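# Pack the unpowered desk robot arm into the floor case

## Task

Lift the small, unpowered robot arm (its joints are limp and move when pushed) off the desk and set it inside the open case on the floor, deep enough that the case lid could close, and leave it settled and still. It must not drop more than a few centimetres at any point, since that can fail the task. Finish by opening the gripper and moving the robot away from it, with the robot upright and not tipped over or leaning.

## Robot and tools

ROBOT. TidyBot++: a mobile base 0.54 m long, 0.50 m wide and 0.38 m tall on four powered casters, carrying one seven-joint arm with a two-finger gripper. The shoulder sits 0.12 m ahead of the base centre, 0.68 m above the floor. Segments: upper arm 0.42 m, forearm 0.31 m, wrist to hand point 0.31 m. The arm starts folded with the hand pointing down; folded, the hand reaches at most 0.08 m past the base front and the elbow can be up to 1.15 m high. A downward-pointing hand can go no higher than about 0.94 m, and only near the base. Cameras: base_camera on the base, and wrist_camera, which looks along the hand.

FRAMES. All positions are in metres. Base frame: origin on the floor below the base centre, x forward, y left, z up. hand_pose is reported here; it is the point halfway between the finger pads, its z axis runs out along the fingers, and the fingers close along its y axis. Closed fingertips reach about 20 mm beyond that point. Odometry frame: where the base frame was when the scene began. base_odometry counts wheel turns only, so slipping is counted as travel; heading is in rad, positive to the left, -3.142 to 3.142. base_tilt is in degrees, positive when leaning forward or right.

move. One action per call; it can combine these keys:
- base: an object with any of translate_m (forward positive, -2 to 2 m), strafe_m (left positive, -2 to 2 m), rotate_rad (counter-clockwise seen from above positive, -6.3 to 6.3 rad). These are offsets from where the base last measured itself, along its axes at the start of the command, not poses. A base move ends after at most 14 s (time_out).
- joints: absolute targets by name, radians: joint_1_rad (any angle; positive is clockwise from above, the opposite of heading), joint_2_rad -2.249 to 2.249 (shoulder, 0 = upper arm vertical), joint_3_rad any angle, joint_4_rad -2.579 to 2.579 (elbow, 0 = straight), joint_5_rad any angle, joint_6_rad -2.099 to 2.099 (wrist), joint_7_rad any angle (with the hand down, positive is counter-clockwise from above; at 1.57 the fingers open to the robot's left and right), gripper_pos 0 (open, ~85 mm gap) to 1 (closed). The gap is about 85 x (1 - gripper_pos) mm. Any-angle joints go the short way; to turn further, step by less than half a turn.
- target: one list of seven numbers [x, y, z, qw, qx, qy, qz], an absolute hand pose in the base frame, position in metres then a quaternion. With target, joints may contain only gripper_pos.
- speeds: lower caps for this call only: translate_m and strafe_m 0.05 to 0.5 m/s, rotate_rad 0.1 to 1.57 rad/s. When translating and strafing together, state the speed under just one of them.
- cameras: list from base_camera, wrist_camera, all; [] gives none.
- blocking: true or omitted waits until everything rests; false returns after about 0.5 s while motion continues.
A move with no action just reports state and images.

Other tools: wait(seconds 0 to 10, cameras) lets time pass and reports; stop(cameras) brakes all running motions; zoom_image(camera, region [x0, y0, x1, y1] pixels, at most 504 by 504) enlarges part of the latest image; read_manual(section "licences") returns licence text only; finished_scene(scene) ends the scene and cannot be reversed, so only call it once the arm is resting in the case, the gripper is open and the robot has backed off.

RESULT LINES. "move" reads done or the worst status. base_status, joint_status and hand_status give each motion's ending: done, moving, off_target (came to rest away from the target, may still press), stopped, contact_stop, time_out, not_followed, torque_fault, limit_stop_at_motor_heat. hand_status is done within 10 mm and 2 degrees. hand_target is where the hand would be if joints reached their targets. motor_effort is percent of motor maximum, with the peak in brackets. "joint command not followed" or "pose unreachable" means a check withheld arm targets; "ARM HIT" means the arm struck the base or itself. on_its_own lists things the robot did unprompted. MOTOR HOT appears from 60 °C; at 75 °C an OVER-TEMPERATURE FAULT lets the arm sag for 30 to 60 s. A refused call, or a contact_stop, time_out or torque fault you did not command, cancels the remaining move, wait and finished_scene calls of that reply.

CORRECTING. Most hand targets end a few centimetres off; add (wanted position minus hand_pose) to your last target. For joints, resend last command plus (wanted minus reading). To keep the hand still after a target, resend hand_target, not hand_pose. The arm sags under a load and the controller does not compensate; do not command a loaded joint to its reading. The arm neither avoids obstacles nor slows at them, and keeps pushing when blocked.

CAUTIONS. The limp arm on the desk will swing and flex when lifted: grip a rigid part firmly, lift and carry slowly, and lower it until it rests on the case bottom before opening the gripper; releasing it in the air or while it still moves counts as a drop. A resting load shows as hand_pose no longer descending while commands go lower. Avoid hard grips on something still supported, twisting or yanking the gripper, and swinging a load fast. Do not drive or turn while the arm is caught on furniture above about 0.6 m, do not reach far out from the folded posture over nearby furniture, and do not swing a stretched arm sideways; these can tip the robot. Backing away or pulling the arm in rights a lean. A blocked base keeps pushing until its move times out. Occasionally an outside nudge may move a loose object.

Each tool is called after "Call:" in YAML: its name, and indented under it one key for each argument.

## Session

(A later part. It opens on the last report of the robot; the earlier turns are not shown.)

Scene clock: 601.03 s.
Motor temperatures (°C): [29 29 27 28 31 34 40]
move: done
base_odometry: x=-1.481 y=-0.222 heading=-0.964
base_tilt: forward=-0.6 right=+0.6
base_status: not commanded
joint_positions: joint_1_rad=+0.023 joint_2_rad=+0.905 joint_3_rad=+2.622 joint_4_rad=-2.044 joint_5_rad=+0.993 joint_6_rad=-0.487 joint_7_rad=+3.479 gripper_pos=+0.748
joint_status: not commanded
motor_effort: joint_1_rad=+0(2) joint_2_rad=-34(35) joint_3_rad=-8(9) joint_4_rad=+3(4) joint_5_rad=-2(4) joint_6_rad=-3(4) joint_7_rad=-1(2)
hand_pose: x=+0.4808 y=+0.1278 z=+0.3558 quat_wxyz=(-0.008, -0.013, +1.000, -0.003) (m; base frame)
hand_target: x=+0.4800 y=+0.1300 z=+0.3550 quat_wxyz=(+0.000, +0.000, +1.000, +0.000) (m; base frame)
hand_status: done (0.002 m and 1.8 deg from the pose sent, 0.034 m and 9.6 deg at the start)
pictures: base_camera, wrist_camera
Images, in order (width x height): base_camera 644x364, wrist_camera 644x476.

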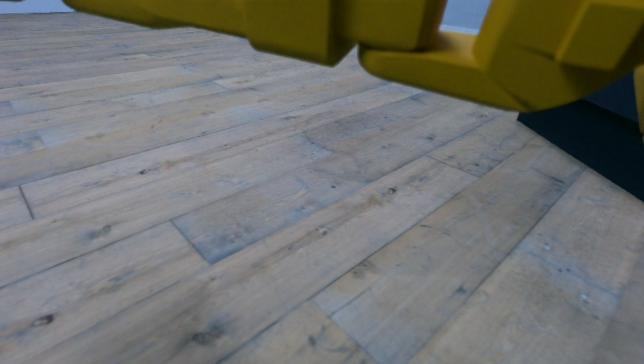

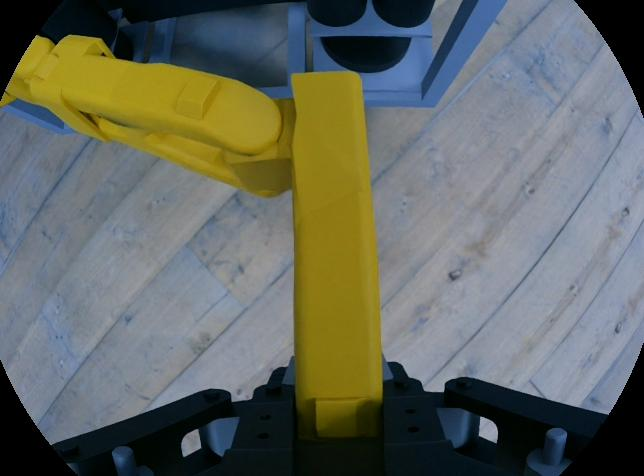

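Call:
move:
  target: [0.46,0.13,0.355,0,0.0872,0.9962,0]

Call:
move:
  target: [0.44,0.11,0.355,0,0.2164,0.9763,0]

Scene clock: 636.27 s.
Motor temperatures (°C): [29 29 26 27 31 34 40]
move: done
base_odometry: x=-1.481 y=-0.222 heading=-0.964
base_tilt: forward=-0.6 right=+0.6
base_status: not commanded
joint_positions: joint_1_rad=-0.024 joint_2_rad=+0.879 joint_3_rad=+2.681 joint_4_rad=-2.105 joint_5_rad=+1.026 joint_6_rad=-0.416 joint_7_rad=+3.238 gripper_pos=+0.748
joint_status: not commanded
motor_effort: joint_1_rad=+0(2) joint_2_rad=-33(35) joint_3_rad=-7(8) joint_4_rad=+2(3) joint_5_rad=-3(4) joint_6_rad=-4(5) joint_7_rad=-1(2)
hand_pose: x=+0.4646 y=+0.1262 z=+0.3546 quat_wxyz=(-0.005, +0.077, +0.997, -0.004) (m; base frame)
hand_target: x=+0.4600 y=+0.1300 z=+0.3550 quat_wxyz=(+0.000, +0.087, +0.996, +0.000) (m; base frame)
hand_status: done (0.006 m and 1.3 deg from the pose sent, 0.021 m and 11.5 deg at the start)
pictures: base_camera, wrist_camera
Images, in order (width x height): base_camera 644x364, wrist_camera 644x476.

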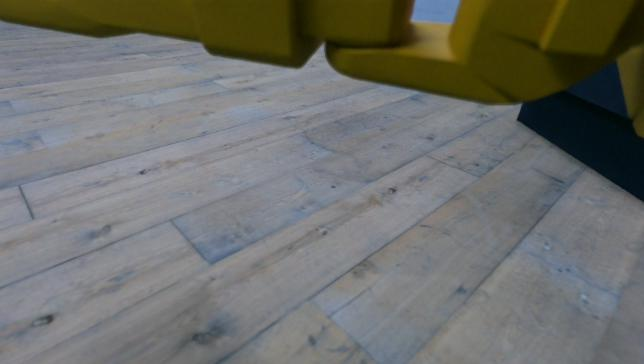

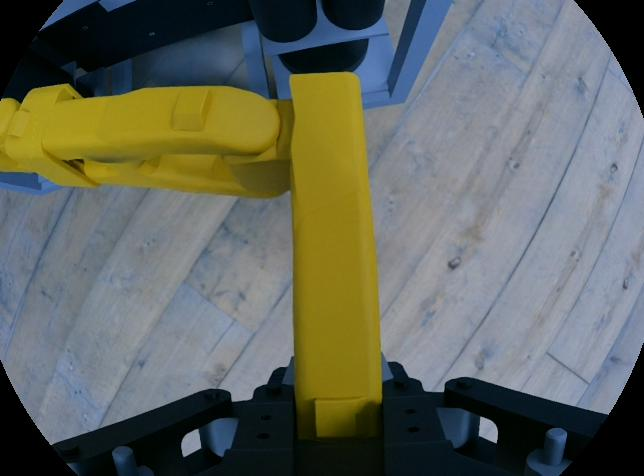

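Scene clock: 637.50 s.
Motor temperatures (°C): [29 29 26 27 31 34 40]
move: off_target
base_odometry: x=-1.481 y=-0.222 heading=-0.964
base_tilt: forward=-0.6 right=+0.6
base_status: not commanded
joint_positions: joint_1_rad=-0.053 joint_2_rad=+0.849 joint_3_rad=+2.782 joint_4_rad=-2.177 joint_5_rad=+1.082 joint_6_rad=-0.298 joint_7_rad=+2.952 gripper_pos=+0.748
joint_status: not commanded
motor_effort: joint_1_rad=+0(1) joint_2_rad=-33(34) joint_3_rad=-6(7) joint_4_rad=-1(2) joint_5_rad=-4(4) joint_6_rad=-5(5) joint_7_rad=-2(2)
hand_pose: x=+0.4528 y=+0.1112 z=+0.3522 quat_wxyz=(+0.001, +0.200, +0.980, +0.004) (m; base frame)
hand_target: x=+0.4400 y=+0.1100 z=+0.3550 quat_wxyz=(+0.000, +0.216, +0.976, +0.000) (m; base frame)
hand_status: off_target (0.013 m and 2.0 deg from the pose sent, 0.029 m and 16.2 deg at the start)
pictures: base_camera, wrist_camera
Images, in order (width x height): base_camera 644x364, wrist_camera 644x476.

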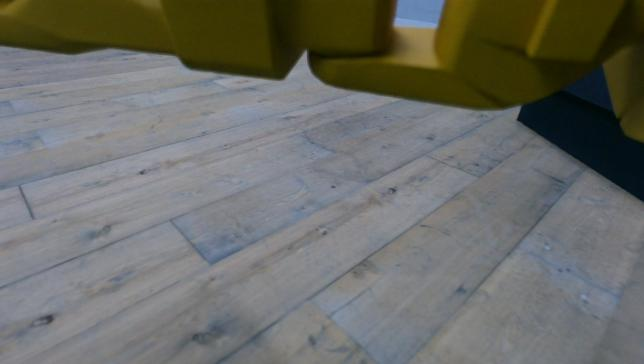

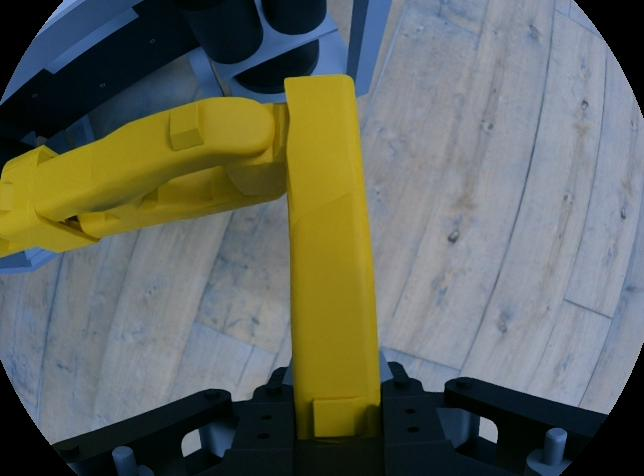

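Call:
move:
  target: [0.405,0.085,0.355,0,0.342,0.9397,0]

Call:
move:
  target: [0.395,0.06,0.355,0,0.4617,0.887,0]

Scene clock: 643.50 s.
Motor temperatures (°C): [29 29 26 27 31 34 40]
move: off_target
base_odometry: x=-1.481 y=-0.222 heading=-0.964
base_tilt: forward=-0.5 right=+0.6
base_status: not commanded
joint_positions: joint_1_rad=-0.241 joint_2_rad=+0.803 joint_3_rad=+3.089 joint_4_rad=-2.294 joint_5_rad=+1.083 joint_6_rad=-0.027 joint_7_rad=+2.714 gripper_pos=+0.748
joint_status: not commanded
motor_effort: joint_1_rad=+1(2) joint_2_rad=-32(33) joint_3_rad=-2(6) joint_4_rad=-6(6) joint_5_rad=-4(4) joint_6_rad=-6(7) joint_7_rad=-3(3)
hand_pose: x=+0.4309 y=+0.0957 z=+0.3495 quat_wxyz=(+0.009, +0.313, +0.949, +0.015) (m; base frame)
hand_target: x=+0.4050 y=+0.0850 z=+0.3550 quat_wxyz=(+0.000, +0.342, +0.940, +0.000) (m; base frame)
hand_status: off_target (0.029 m and 4.0 deg from the pose sent, 0.055 m and 17.0 deg at the start)
pictures: base_camera, wrist_camera
Images, in order (width x height): base_camera 644x364, wrist_camera 644x476.

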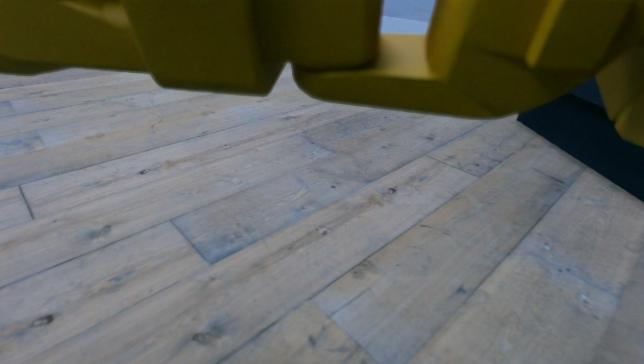

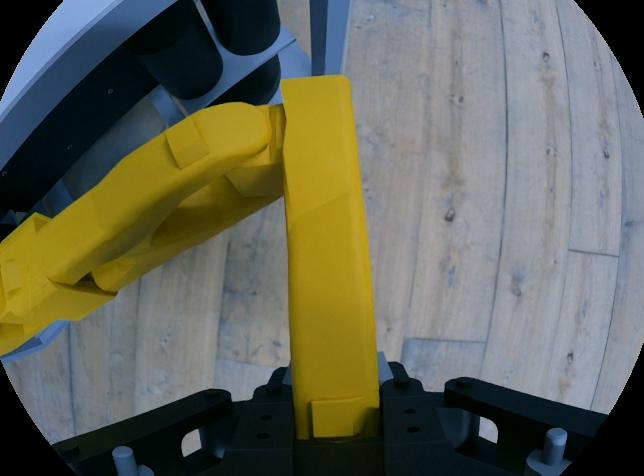

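Scene clock: 644.43 s.
Motor temperatures (°C): [29 29 26 27 31 34 40]
move: off_target
base_odometry: x=-1.481 y=-0.222 heading=-0.964
base_tilt: forward=-0.6 right=+0.6
base_status: not commanded
joint_positions: joint_1_rad=-0.247 joint_2_rad=+0.800 joint_3_rad=+3.189 joint_4_rad=-2.338 joint_5_rad=+0.979 joint_6_rad=+0.081 joint_7_rad=+2.701 gripper_pos=+0.748
joint_status: not commanded
motor_effort: joint_1_rad=+1(2) joint_2_rad=-32(32) joint_3_rad=+0(2) joint_4_rad=-9(9) joint_5_rad=-3(4) joint_6_rad=-9(9) joint_7_rad=-3(3)
hand_pose: x=+0.4280 y=+0.0780 z=+0.3496 quat_wxyz=(+0.011, +0.398, +0.917, +0.028) (m; base frame)
hand_target: x=+0.3950 y=+0.0600 z=+0.3550 quat_wxyz=(+0.000, +0.462, +0.887, +0.000) (m; base frame)
hand_status: off_target (0.038 m and 8.8 deg from the pose sent, 0.051 m and 18.6 deg at the start)
pictures: base_camera, wrist_camera
Images, in order (width x height): base_camera 644x364, wrist_camera 644x476.

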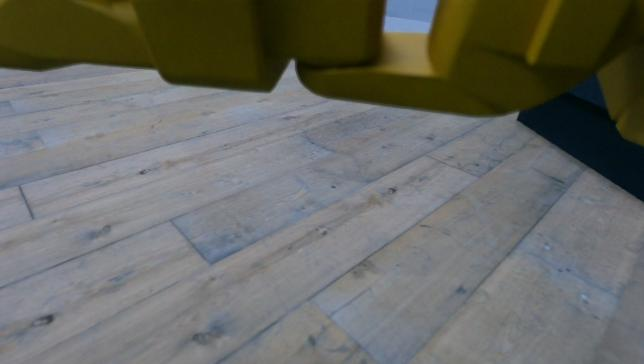

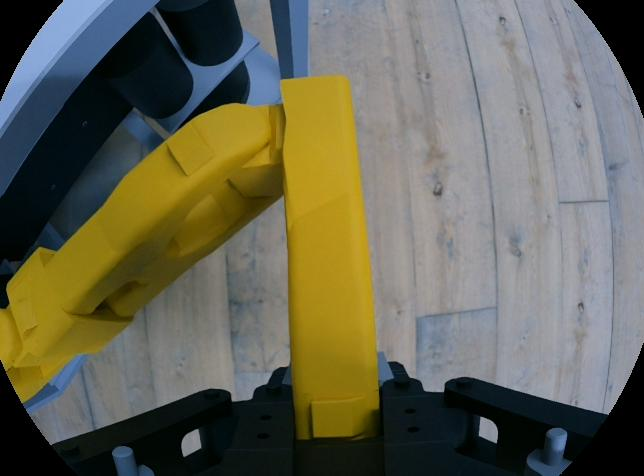

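Call:
move:
  target: [0.405,0.05,0.355,0,0.5736,0.819,0]

Call:
move:
  target: [0.52,0.05,0.36,0,0.5736,0.819,0]

Scene clock: 656.90 s.
Motor temperatures (°C): [29 29 26 27 31 34 40]
move: off_target
base_odometry: x=-1.481 y=-0.222 heading=-0.964
base_tilt: forward=-0.6 right=+0.6
base_status: not commanded
joint_positions: joint_1_rad=-0.203 joint_2_rad=+0.785 joint_3_rad=+3.185 joint_4_rad=-2.357 joint_5_rad=+0.911 joint_6_rad=+0.059 joint_7_rad=+2.522 gripper_pos=+0.753
joint_status: not commanded
motor_effort: joint_1_rad=+1(2) joint_2_rad=-29(33) joint_3_rad=+0(3) joint_4_rad=-3(10) joint_5_rad=-1(4) joint_6_rad=-4(10) joint_7_rad=+0(4)
hand_pose: x=+0.4217 y=+0.0588 z=+0.3537 quat_wxyz=(+0.008, +0.525, +0.851, +0.018) (m; base frame)
hand_target: x=+0.4050 y=+0.0500 z=+0.3550 quat_wxyz=(+0.000, +0.574, +0.819, +0.000) (m; base frame)
hand_status: off_target (0.019 m and 7.0 deg from the pose sent, 0.037 m and 23.4 deg at the start)
pictures: base_camera, wrist_camera
Images, in order (width x height): base_camera 644x364, wrist_camera 644x476.

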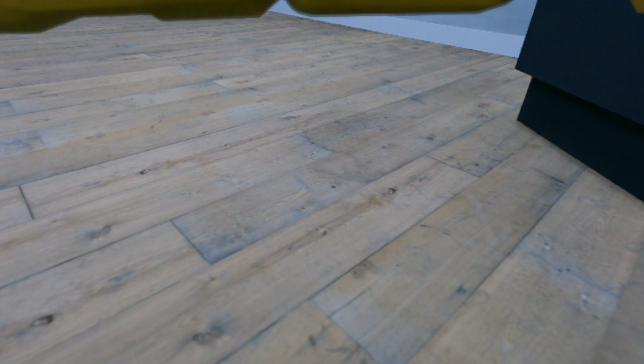

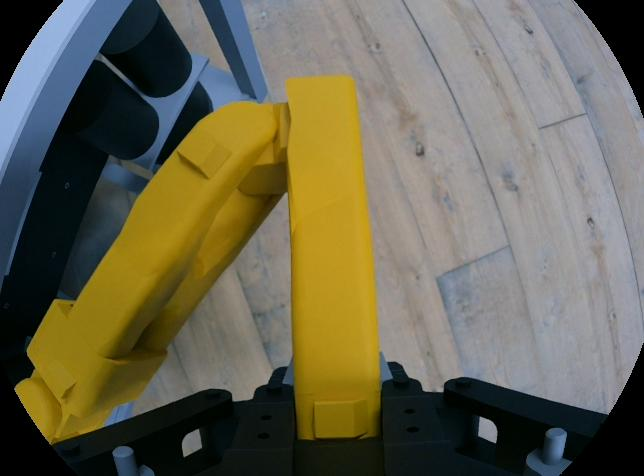

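Scene clock: 658.70 s.
Motor temperatures (°C): [29 29 26 27 31 34 40]
move: off_target
base_odometry: x=-1.481 y=-0.222 heading=-0.964
base_tilt: forward=-0.6 right=+0.6
base_status: not commanded
joint_positions: joint_1_rad=+0.095 joint_2_rad=+0.848 joint_3_rad=+2.826 joint_4_rad=-2.020 joint_5_rad=+0.763 joint_6_rad=-0.346 joint_7_rad=+2.648 gripper_pos=+0.753
joint_status: not commanded
motor_effort: joint_1_rad=-1(1) joint_2_rad=-37(37) joint_3_rad=-5(6) joint_4_rad=+6(6) joint_5_rad=+0(1) joint_6_rad=-2(3) joint_7_rad=+0(1)
hand_pose: x=+0.5274 y=+0.0522 z=+0.3600 quat_wxyz=(+0.017, +0.575, +0.818, +0.014) (m; base frame)
hand_target: x=+0.5200 y=+0.0500 z=+0.3600 quat_wxyz=(+0.000, +0.574, +0.819, +0.000) (m; base frame)
hand_status: off_target (0.008 m and 2.5 deg from the pose sent, 0.099 m and 7.0 deg at the start)
pictures: base_camera, wrist_camera
Images, in order (width x height): base_camera 644x364, wrist_camera 644x476.

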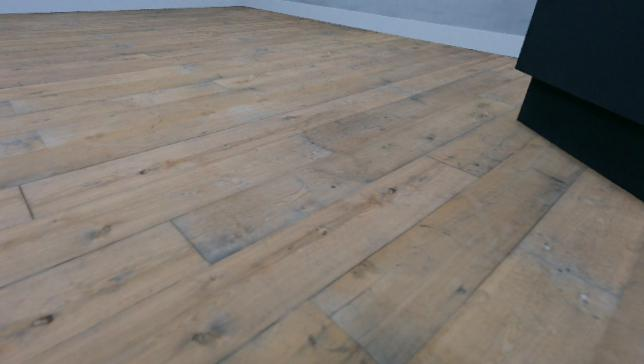

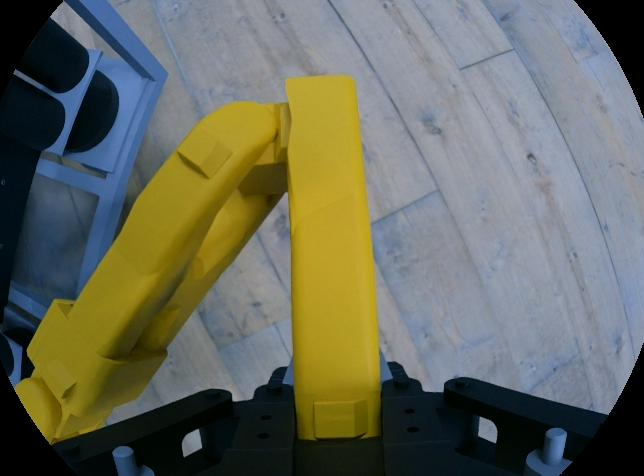

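Call:
move:
  target: [0.72,0.05,0.18,0,0.5736,0.819,0]

Scene clock: 672.47 s.
Motor temperatures (°C): [29 29 26 27 31 34 40]
move: off_target
base_odometry: x=-1.481 y=-0.222 heading=-0.964
base_tilt: forward=-0.5 right=+0.6
base_status: not commanded
joint_positions: joint_1_rad=+0.080 joint_2_rad=+1.448 joint_3_rad=+2.826 joint_4_rad=-1.102 joint_5_rad=+0.528 joint_6_rad=-0.622 joint_7_rad=+3.061 gripper_pos=+0.753
joint_status: not commanded
motor_effort: joint_1_rad=+0(1) joint_2_rad=-54(55) joint_3_rad=-7(8) joint_4_rad=+10(11) joint_5_rad=+0(0) joint_6_rad=-1(2) joint_7_rad=+0(1)
hand_pose: x=+0.7278 y=+0.0447 z=+0.1790 quat_wxyz=(+0.013, +0.589, +0.807, +0.018) (m; base frame)
hand_target: x=+0.7200 y=+0.0500 z=+0.1800 quat_wxyz=(+0.000, +0.574, +0.819, +0.000) (m; base frame)
hand_status: off_target (0.009 m and 3.4 deg from the pose sent, 0.264 m and 2.5 deg at the start)
pictures: base_camera, wrist_camera
Images, in order (width x height): base_camera 644x364, wrist_camera 644x476.

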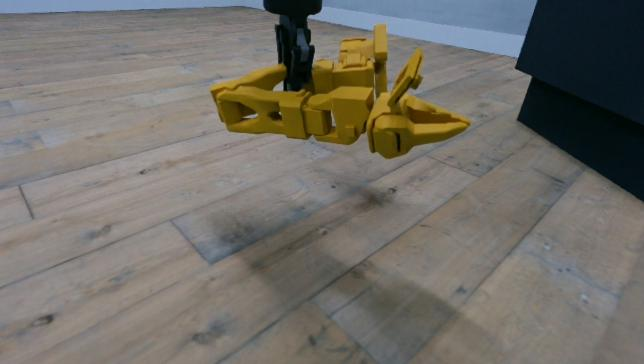

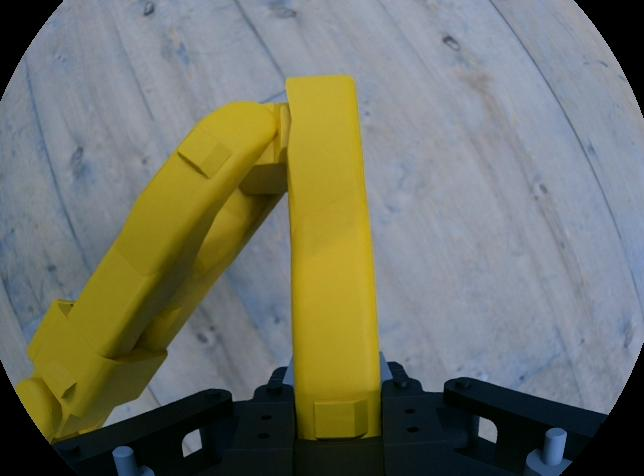

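Call:
zoom_image:
  camera: "base_camera"
  region: [190, 0, 490, 180]

Scaled by 1.680.

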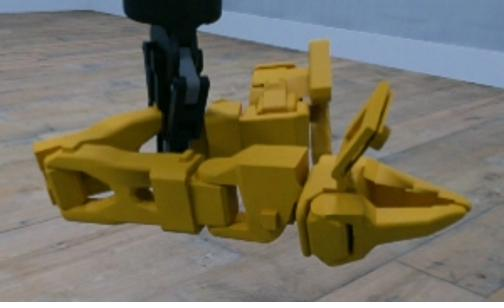

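Call:
move:
  target: [0.74,0.1,0.18,0,0.9877,0.1564,0]

Call:
zoom_image:
  camera: "base_camera"
  region: [120, 0, 440, 200]

Scene clock: 696.53 s.
Motor temperatures (°C): [29 30 26 27 31 34 39]
move: off_target
base_odometry: x=-1.481 y=-0.222 heading=-0.964
base_tilt: forward=-0.6 right=+0.6
base_status: not commanded
joint_positions: joint_1_rad=-0.128 joint_2_rad=+1.463 joint_3_rad=+3.101 joint_4_rad=-0.966 joint_5_rad=+0.083 joint_6_rad=-0.680 joint_7_rad=+1.773 gripper_pos=+0.753
joint_status: not commanded
motor_effort: joint_1_rad=+1(2) joint_2_rad=-56(56) joint_3_rad=-3(7) joint_4_rad=+13(13) joint_5_rad=-1(1) joint_6_rad=-2(2) joint_7_rad=+0(1)
hand_pose: x=+0.7476 y=+0.0888 z=+0.1791 quat_wxyz=(+0.007, +0.980, +0.197, +0.017) (m; base frame)
hand_target: x=+0.7400 y=+0.1000 z=+0.1800 quat_wxyz=(+0.000, +0.988, +0.156, +0.000) (m; base frame)
hand_status: off_target (0.014 m and 5.2 deg from the pose sent, 0.057 m and 89.8 deg at the start)
pictures: base_camera, wrist_camera
Images, in order (width x height): base_camera 644x364, wrist_camera 644x476.

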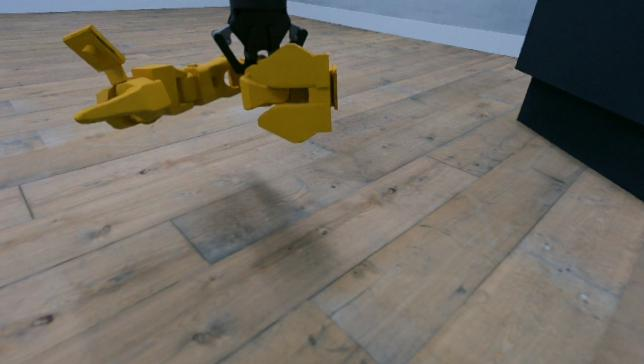

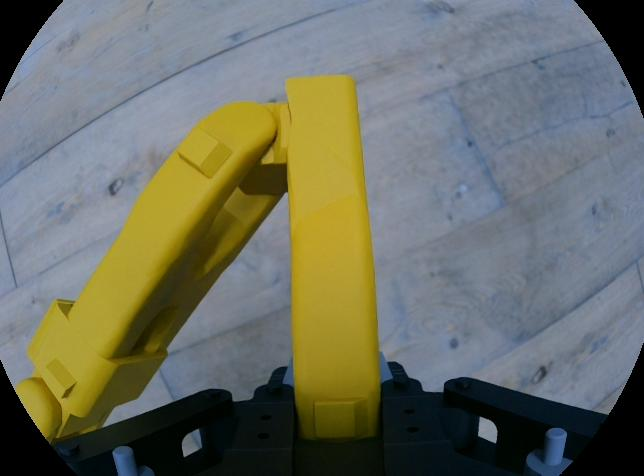

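Scaled by 1.575.

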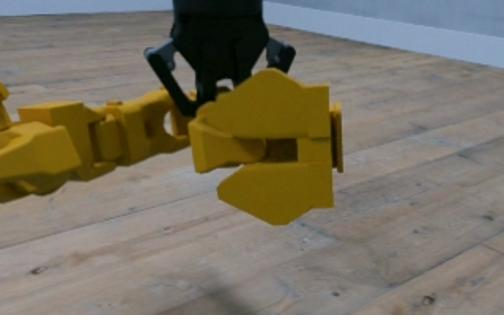

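Call:
move:
  target: [0.52,0.05,0.355,0,0.629,0.777,0]
  cameras: []

Call:
move:
  target: [0.42,0.05,0.355,0,0.629,0.777,0]

Call:
move:
  target: [0.39,0.045,0.355,0,0.682,0.731,0]

Scene clock: 745.53 s.
Motor temperatures (°C): [29 30 26 27 31 34 39]
move: off_target
base_odometry: x=-1.481 y=-0.222 heading=-0.964
base_tilt: forward=-0.6 right=+0.6
base_status: not commanded
joint_positions: joint_1_rad=+0.069 joint_2_rad=+0.881 joint_3_rad=+2.860 joint_4_rad=-1.983 joint_5_rad=+0.630 joint_6_rad=-0.421 joint_7_rad=+2.536 gripper_pos=+0.753
joint_status: not commanded
motor_effort: joint_1_rad=+0(1) joint_2_rad=-37(56) joint_3_rad=-5(5) joint_4_rad=+5(13) joint_5_rad=+0(1) joint_6_rad=-3(4) joint_7_rad=+0(1)
hand_pose: x=+0.5106 y=+0.0426 z=+0.3480 quat_wxyz=(-0.006, +0.669, +0.743, -0.027) (m; base frame)
hand_target: x=+0.5200 y=+0.0500 z=+0.3550 quat_wxyz=(+0.000, +0.629, +0.777, +0.000) (m; base frame)
hand_status: off_target (0.014 m and 6.8 deg from the pose sent, 0.290 m and 79.3 deg at the start)
pictures: none
No camera images: "cameras" was empty.

Scene clock: 747.23 s.
Motor temperatures (°C): [29 30 26 27 31 34 39]
move: done
base_odometry: x=-1.481 y=-0.222 heading=-0.964
base_tilt: forward=-0.6 right=+0.6
base_status: not commanded
joint_positions: joint_1_rad=-0.103 joint_2_rad=+0.792 joint_3_rad=+3.066 joint_4_rad=-2.296 joint_5_rad=+0.785 joint_6_rad=-0.080 joint_7_rad=+2.425 gripper_pos=+0.753
joint_status: not commanded
motor_effort: joint_1_rad=+1(2) joint_2_rad=-29(37) joint_3_rad=-2(5) joint_4_rad=-2(5) joint_5_rad=-1(2) joint_6_rad=-3(4) joint_7_rad=+0(1)
hand_pose: x=+0.4299 y=+0.0502 z=+0.3533 quat_wxyz=(+0.001, +0.624, +0.781, -0.002) (m; base frame)
hand_target: x=+0.4200 y=+0.0500 z=+0.3550 quat_wxyz=(+0.000, +0.629, +0.777, +0.000) (m; base frame)
hand_status: done (0.010 m and 0.8 deg from the pose sent, 0.091 m and 6.8 deg at the start)
pictures: base_camera, wrist_camera
Images, in order (width x height): base_camera 644x364, wrist_camera 644x476.

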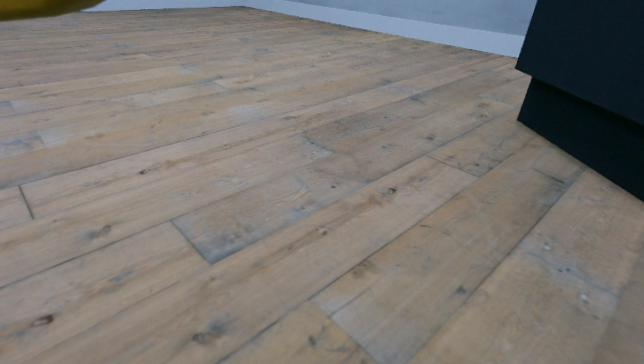

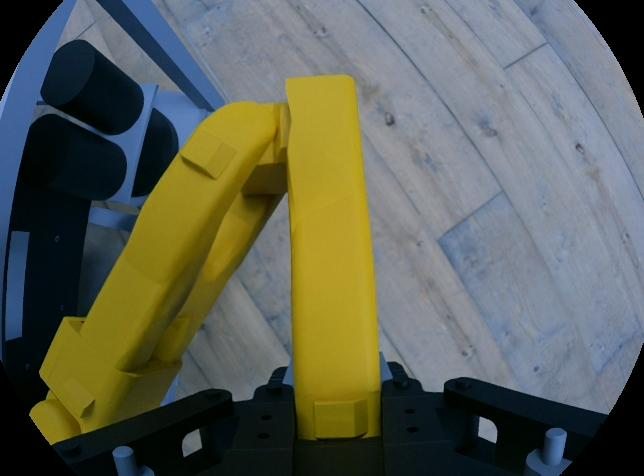

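Scene clock: 748.23 s.
Motor temperatures (°C): [29 30 26 27 31 34 39]
move: off_target
base_odometry: x=-1.481 y=-0.222 heading=-0.964
base_tilt: forward=-0.6 right=+0.6
base_status: not commanded
joint_positions: joint_1_rad=-0.196 joint_2_rad=+0.791 joint_3_rad=+3.190 joint_4_rad=-2.403 joint_5_rad=+0.731 joint_6_rad=+0.049 joint_7_rad=+2.424 gripper_pos=+0.753
joint_status: not commanded
motor_effort: joint_1_rad=+0(2) joint_2_rad=-28(29) joint_3_rad=-1(2) joint_4_rad=-3(4) joint_5_rad=-1(1) joint_6_rad=-3(4) joint_7_rad=+0(1)
hand_pose: x=+0.3934 y=+0.0449 z=+0.3522 quat_wxyz=(-0.004, +0.643, +0.766, -0.006) (m; base frame)
hand_target: x=+0.3900 y=+0.0450 z=+0.3550 quat_wxyz=(+0.000, +0.682, +0.731, +0.000) (m; base frame)
hand_status: off_target (0.004 m and 6.1 deg from the pose sent, 0.040 m and 8.8 deg at the start)
pictures: base_camera, wrist_camera
Images, in order (width x height): base_camera 644x364, wrist_camera 644x476.

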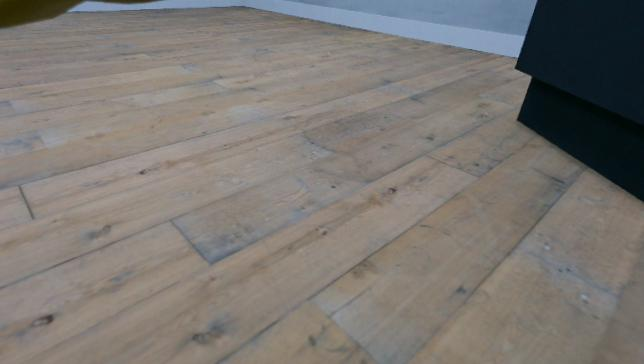

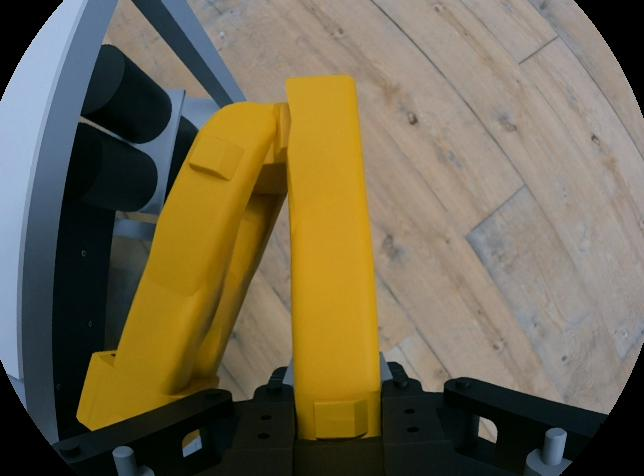

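Call:
move:
  target: [0.52,0.05,0.355,0,0.682,0.731,0]
  cameras: []

Call:
move:
  target: [0.72,0.05,0.18,0,0.682,0.731,0]

Call:
zoom_image:
  camera: "base_camera"
  region: [190, 0, 490, 180]

Call:
move:
  target: [0.72,0.05,0.18,0,0.9877,0.1564,0]

Call:
zoom_image:
  camera: "base_camera"
  region: [120, 0, 440, 200]

Scene clock: 759.37 s.
Motor temperatures (°C): [29 30 26 27 31 34 39]
move: off_target
base_odometry: x=-1.481 y=-0.222 heading=-0.964
base_tilt: forward=-0.6 right=+0.6
base_status: not commanded
joint_positions: joint_1_rad=+0.055 joint_2_rad=+0.848 joint_3_rad=+2.885 joint_4_rad=-2.022 joint_5_rad=+0.688 joint_6_rad=-0.313 joint_7_rad=+2.439 gripper_pos=+0.753
joint_status: not commanded
motor_effort: joint_1_rad=+0(1) joint_2_rad=-37(37) joint_3_rad=-5(5) joint_4_rad=+5(6) joint_5_rad=+0(1) joint_6_rad=-2(3) joint_7_rad=+0(1)
hand_pose: x=+0.5270 y=+0.0514 z=+0.3555 quat_wxyz=(+0.015, +0.682, +0.731, +0.015) (m; base frame)
hand_target: x=+0.5200 y=+0.0500 z=+0.3550 quat_wxyz=(+0.000, +0.682, +0.731, +0.000) (m; base frame)
hand_status: off_target (0.007 m and 2.4 deg from the pose sent, 0.127 m and 6.1 deg at the start)
pictures: none
No camera images: "cameras" was empty.

Scene clock: 761.57 s.
Motor temperatures (°C): [29 30 26 27 31 34 39]
move: off_target
base_odometry: x=-1.481 y=-0.222 heading=-0.964
base_tilt: forward=-0.6 right=+0.6
base_status: not commanded
joint_positions: joint_1_rad=+0.054 joint_2_rad=+1.442 joint_3_rad=+2.884 joint_4_rad=-1.103 joint_5_rad=+0.465 joint_6_rad=-0.612 joint_7_rad=+2.817 gripper_pos=+0.753
joint_status: not commanded
motor_effort: joint_1_rad=+0(1) joint_2_rad=-54(55) joint_3_rad=-6(6) joint_4_rad=+11(11) joint_5_rad=+0(1) joint_6_rad=-2(2) joint_7_rad=+0(1)
hand_pose: x=+0.7262 y=+0.0379 z=+0.1770 quat_wxyz=(+0.016, +0.695, +0.719, +0.011) (m; base frame)
hand_target: x=+0.7200 y=+0.0500 z=+0.1800 quat_wxyz=(+0.000, +0.682, +0.731, +0.000) (m; base frame)
hand_status: off_target (0.014 m and 3.0 deg from the pose sent, 0.261 m and 2.4 deg at the start)
pictures: base_camera, wrist_camera
Images, in order (width x height): base_camera 644x364, wrist_camera 644x476.

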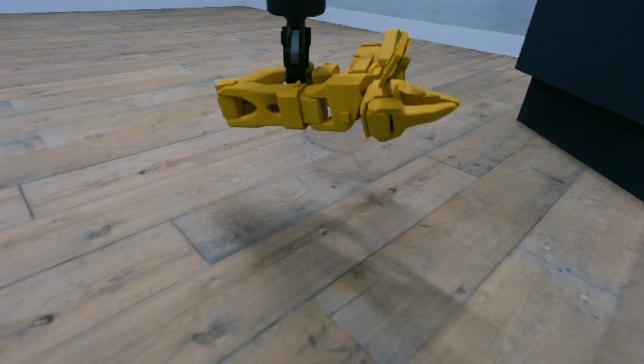

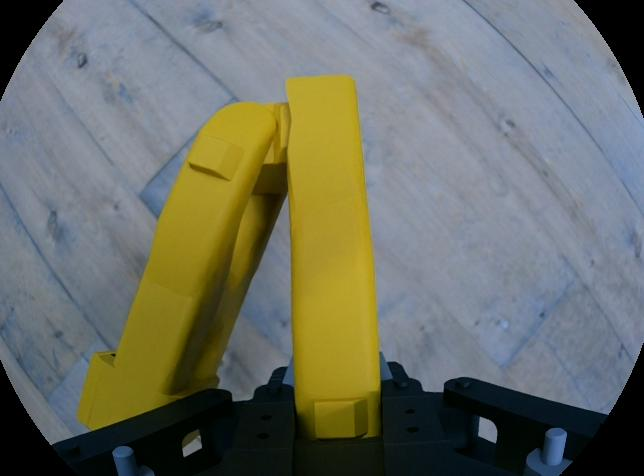

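Scaled by 1.680.

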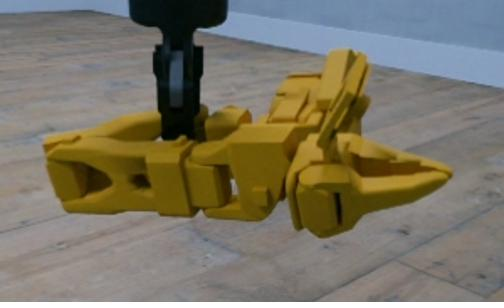

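Scene clock: 763.37 s.
Motor temperatures (°C): [29 30 26 27 31 34 39]
move: off_target
base_odometry: x=-1.481 y=-0.222 heading=-0.964
base_tilt: forward=-0.6 right=+0.6
base_status: not commanded
joint_positions: joint_1_rad=-0.039 joint_2_rad=+1.442 joint_3_rad=+3.085 joint_4_rad=-1.101 joint_5_rad=+0.108 joint_6_rad=-0.613 joint_7_rad=+1.831 gripper_pos=+0.753
joint_status: not commanded
motor_effort: joint_1_rad=+0(1) joint_2_rad=-53(54) joint_3_rad=-3(6) joint_4_rad=+10(11) joint_5_rad=-1(1) joint_6_rad=-2(3) joint_7_rad=+0(0)
hand_pose: x=+0.7085 y=+0.0385 z=+0.1660 quat_wxyz=(+0.002, +0.980, +0.197, -0.006) (m; base frame)
hand_target: x=+0.7200 y=+0.0500 z=+0.1800 quat_wxyz=(+0.000, +0.988, +0.156, +0.000) (m; base frame)
hand_status: off_target (0.022 m and 4.7 deg from the pose sent, 0.014 m and 74.0 deg at the start)
pictures: base_camera, wrist_camera
Images, in order (width x height): base_camera 644x364, wrist_camera 644x476.

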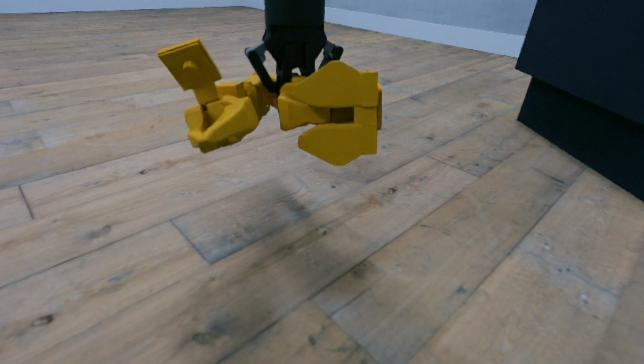

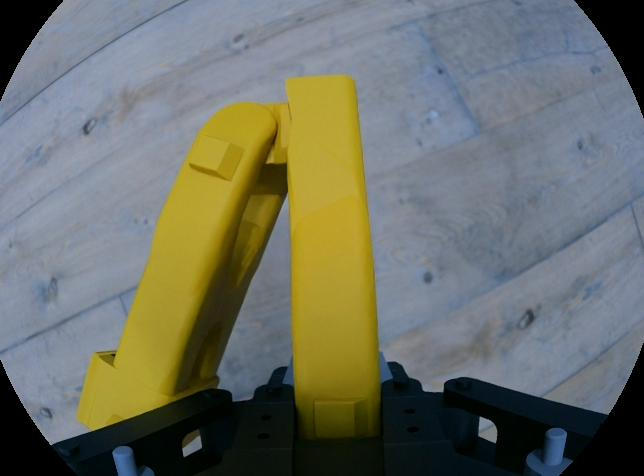

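Scaled by 1.575.

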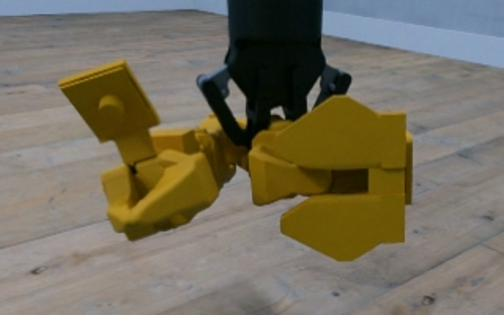

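Call:
move:
  target: [0.6,-0.02,0.6,0,0.9877,0.1564,0]

Call:
move:
  base: {"strafe_m":-0.34}
  speeds: {"strafe_m":0.25}

Scene clock: 802.43 s.
Motor temperatures (°C): [29 31 26 27 31 33 39]
move: off_target
base_odometry: x=-1.481 y=-0.222 heading=-0.964
base_tilt: forward=-0.5 right=+0.6
base_status: not commanded
joint_positions: joint_1_rad=+0.040 joint_2_rad=+0.516 joint_3_rad=+3.085 joint_4_rad=-1.532 joint_5_rad=+0.072 joint_6_rad=-1.051 joint_7_rad=+1.853 gripper_pos=+0.753
joint_status: not commanded
motor_effort: joint_1_rad=+0(2) joint_2_rad=-39(58) joint_3_rad=-2(3) joint_4_rad=+18(18) joint_5_rad=+0(1) joint_6_rad=-2(2) joint_7_rad=+0(1)
hand_pose: x=+0.6191 y=-0.0113 z=+0.5932 quat_wxyz=(+0.021, +0.986, +0.162, +0.019) (m; base frame)
hand_target: x=+0.6000 y=-0.0200 z=+0.6000 quat_wxyz=(+0.000, +0.988, +0.156, +0.000) (m; base frame)
hand_status: off_target (0.022 m and 3.3 deg from the pose sent, 0.451 m and 4.7 deg at the start)
pictures: base_camera, wrist_camera
Images, in order (width x height): base_camera 644x364, wrist_camera 644x476.

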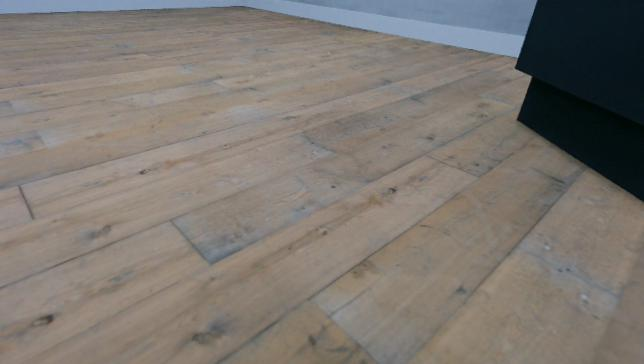

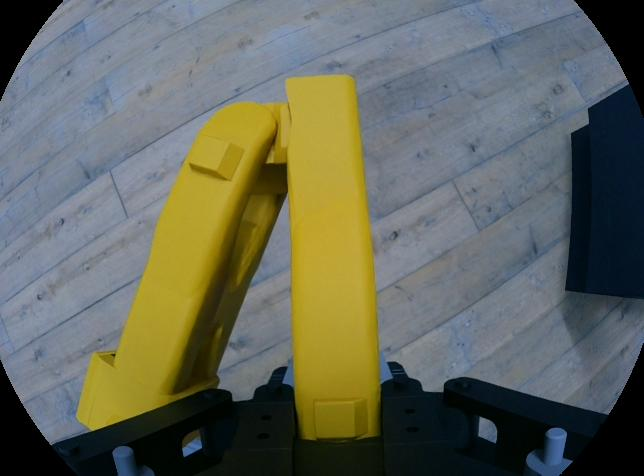

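Scene clock: 804.60 s.
Motor temperatures (°C): [29 31 26 27 31 33 39]
move: done
base_odometry: x=-1.760 y=-0.415 heading=-0.965
base_tilt: forward=-0.5 right=+0.7
base_status: done
joint_positions: joint_1_rad=+0.060 joint_2_rad=+0.515 joint_3_rad=+3.090 joint_4_rad=-1.533 joint_5_rad=+0.063 joint_6_rad=-1.055 joint_7_rad=+1.854 gripper_pos=+0.753
joint_status: not commanded
motor_effort: joint_1_rad=+0(5) joint_2_rad=-39(41) joint_3_rad=-2(4) joint_4_rad=+18(18) joint_5_rad=-1(2) joint_6_rad=-1(2) joint_7_rad=+0(1)
hand_pose: x=+0.6172 y=-0.0212 z=+0.5935 quat_wxyz=(+0.018, +0.989, +0.148, +0.018) (m; base frame)
hand_target: x=+0.6000 y=-0.0200 z=+0.6000 quat_wxyz=(+0.000, +0.988, +0.156, +0.000) (m; base frame)
hand_status: not commanded
pictures: base_camera, wrist_camera
Images, in order (width x height): base_camera 644x364, wrist_camera 644x476.

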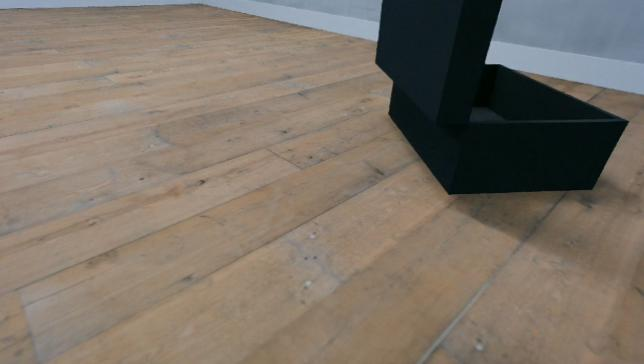

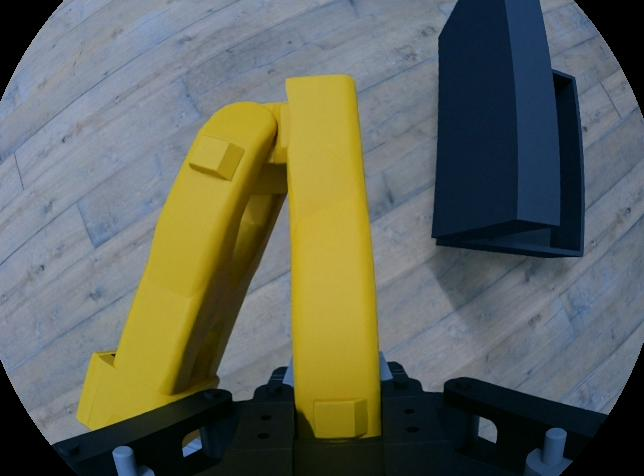

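Call:
move:
  base: {"translate_m":0.36}
  speeds: {"translate_m":0.25}

Call:
move:
  target: [0.65,-0.37,0.6,0,0.9914,0.1305,0]

Scene clock: 825.07 s.
Motor temperatures (°C): [29 31 26 27 31 33 39]
move: done
base_odometry: x=-1.555 y=-0.711 heading=-0.965
base_tilt: forward=-0.6 right=+0.6
base_status: done
joint_positions: joint_1_rad=+0.060 joint_2_rad=+0.512 joint_3_rad=+3.090 joint_4_rad=-1.538 joint_5_rad=+0.063 joint_6_rad=-1.061 joint_7_rad=+1.854 gripper_pos=+0.753
joint_status: not commanded
motor_effort: joint_1_rad=+0(1) joint_2_rad=-39(41) joint_3_rad=-2(2) joint_4_rad=+17(19) joint_5_rad=+0(1) joint_6_rad=-2(3) joint_7_rad=+0(1)
hand_pose: x=+0.6129 y=-0.0211 z=+0.5931 quat_wxyz=(+0.017, +0.989, +0.148, +0.013) (m; base frame)
hand_target: x=+0.6000 y=-0.0200 z=+0.6000 quat_wxyz=(+0.000, +0.988, +0.156, +0.000) (m; base frame)
hand_status: not commanded
pictures: base_camera, wrist_camera
Images, in order (width x height): base_camera 644x364, wrist_camera 644x476.

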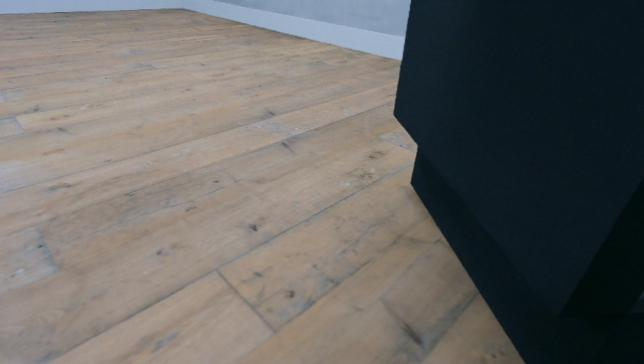

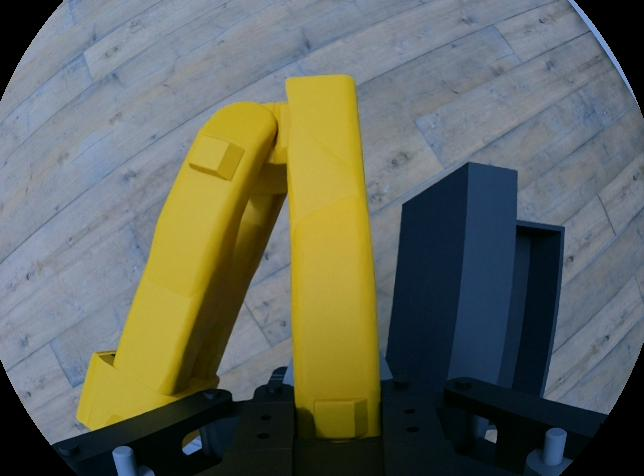

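Scene clock: 827.30 s.
Motor temperatures (°C): [29 31 26 27 31 33 39]
move: off_target
base_odometry: x=-1.555 y=-0.711 heading=-0.965
base_tilt: forward=-0.6 right=+0.6
base_status: not commanded
joint_positions: joint_1_rad=+0.597 joint_2_rad=+0.914 joint_3_rad=+3.115 joint_4_rad=-0.772 joint_5_rad=+0.051 joint_6_rad=-1.429 joint_7_rad=+2.381 gripper_pos=+0.753
joint_status: not commanded
motor_effort: joint_1_rad=+0(3) joint_2_rad=-54(54) joint_3_rad=-2(3) joint_4_rad=+19(20) joint_5_rad=+0(1) joint_6_rad=-2(3) joint_7_rad=+0(1)
hand_pose: x=+0.6590 y=-0.3686 z=+0.5918 quat_wxyz=(+0.020, +0.993, +0.118, +0.001) (m; base frame)
hand_target: x=+0.6500 y=-0.3700 z=+0.6000 quat_wxyz=(+0.000, +0.991, +0.131, +0.000) (m; base frame)
hand_status: off_target (0.012 m and 2.7 deg from the pose sent, 0.351 m and 3.2 deg at the start)
pictures: base_camera, wrist_camera
Images, in order (width x height): base_camera 644x364, wrist_camera 644x476.

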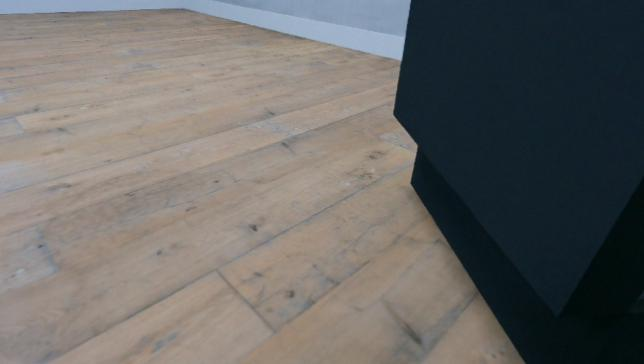

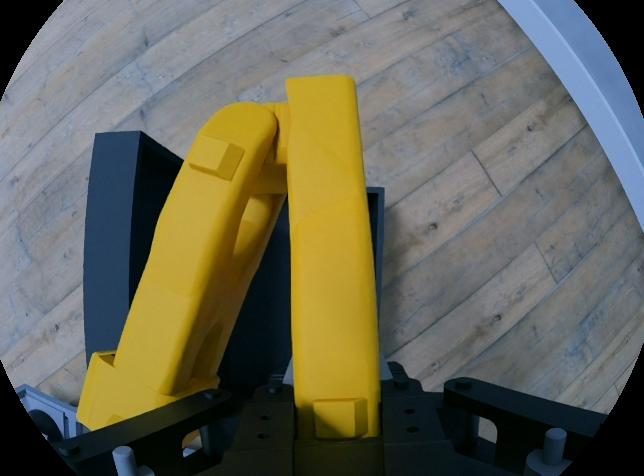

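Call:
move:
  target: [0.625,-0.385,0.42,0,0.9863,0.165,0]

Scene clock: 864.60 s.
Motor temperatures (°C): [29 31 26 28 31 33 39]
move: off_target
base_odometry: x=-1.555 y=-0.711 heading=-0.965
base_tilt: forward=-0.6 right=+0.7
base_status: not commanded
joint_positions: joint_1_rad=+0.660 joint_2_rad=+1.064 joint_3_rad=+3.105 joint_4_rad=-1.055 joint_5_rad=+0.051 joint_6_rad=-1.080 joint_7_rad=+2.457 gripper_pos=+0.753
joint_status: not commanded
motor_effort: joint_1_rad=+0(2) joint_2_rad=-54(59) joint_3_rad=-2(3) joint_4_rad=+16(19) joint_5_rad=+0(1) joint_6_rad=-3(3) joint_7_rad=+0(1)
hand_pose: x=+0.6120 y=-0.3730 z=+0.4119 quat_wxyz=(-0.016, +0.990, +0.135, -0.025) (m; base frame)
hand_target: x=+0.6250 y=-0.3850 z=+0.4200 quat_wxyz=(+0.000, +0.986, +0.165, +0.000) (m; base frame)
hand_status: off_target (0.019 m and 4.8 deg from the pose sent, 0.176 m and 5.9 deg at the start)
pictures: base_camera, wrist_camera
Images, in order (width x height): base_camera 644x364, wrist_camera 644x476.

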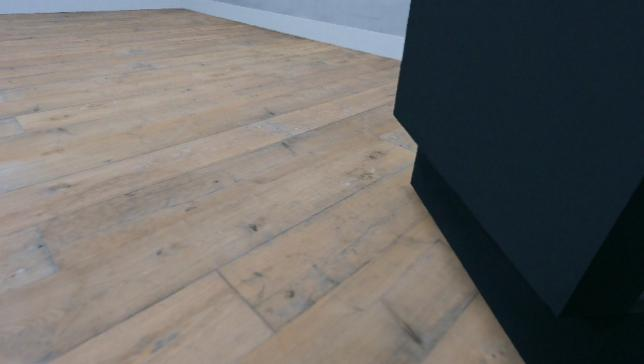

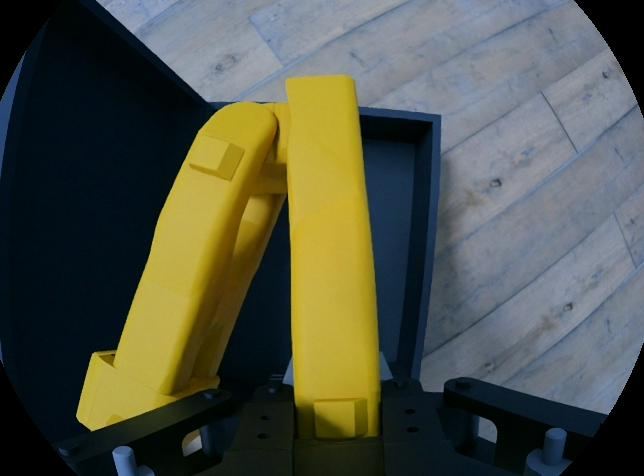

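Call:
move:
  target: [0.66,-0.41,0.34,0,0.9863,0.165,0]

Scene clock: 885.33 s.
Motor temperatures (°C): [29 32 26 28 31 33 39]
move: off_target
base_odometry: x=-1.555 y=-0.711 heading=-0.965
base_tilt: forward=-0.6 right=+0.6
base_status: not commanded
joint_positions: joint_1_rad=+0.660 joint_2_rad=+1.293 joint_3_rad=+3.105 joint_4_rad=-0.819 joint_5_rad=+0.051 joint_6_rad=-1.079 joint_7_rad=+2.470 gripper_pos=+0.753
joint_status: not commanded
motor_effort: joint_1_rad=+0(1) joint_2_rad=-58(61) joint_3_rad=-2(2) joint_4_rad=+16(17) joint_5_rad=+0(1) joint_6_rad=-3(4) joint_7_rad=+0(1)
hand_pose: x=+0.6439 y=-0.3984 z=+0.3251 quat_wxyz=(-0.014, +0.990, +0.137, -0.020) (m; base frame)
hand_target: x=+0.6600 y=-0.4100 z=+0.3400 quat_wxyz=(+0.000, +0.986, +0.165, +0.000) (m; base frame)
hand_status: off_target (0.025 m and 4.3 deg from the pose sent, 0.094 m and 4.8 deg at the start)
pictures: base_camera, wrist_camera
Images, in order (width x height): base_camera 644x364, wrist_camera 644x476.

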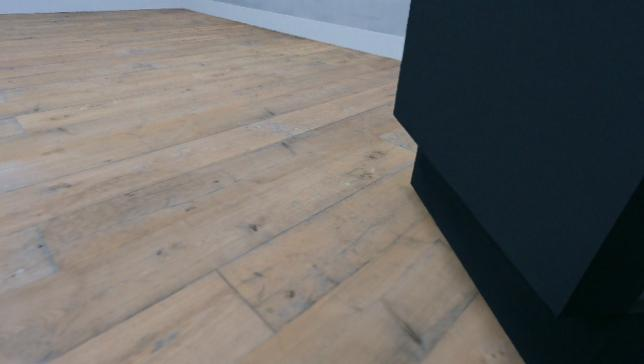

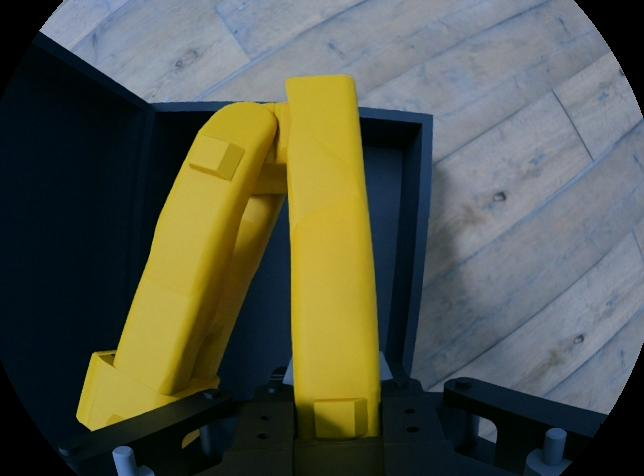

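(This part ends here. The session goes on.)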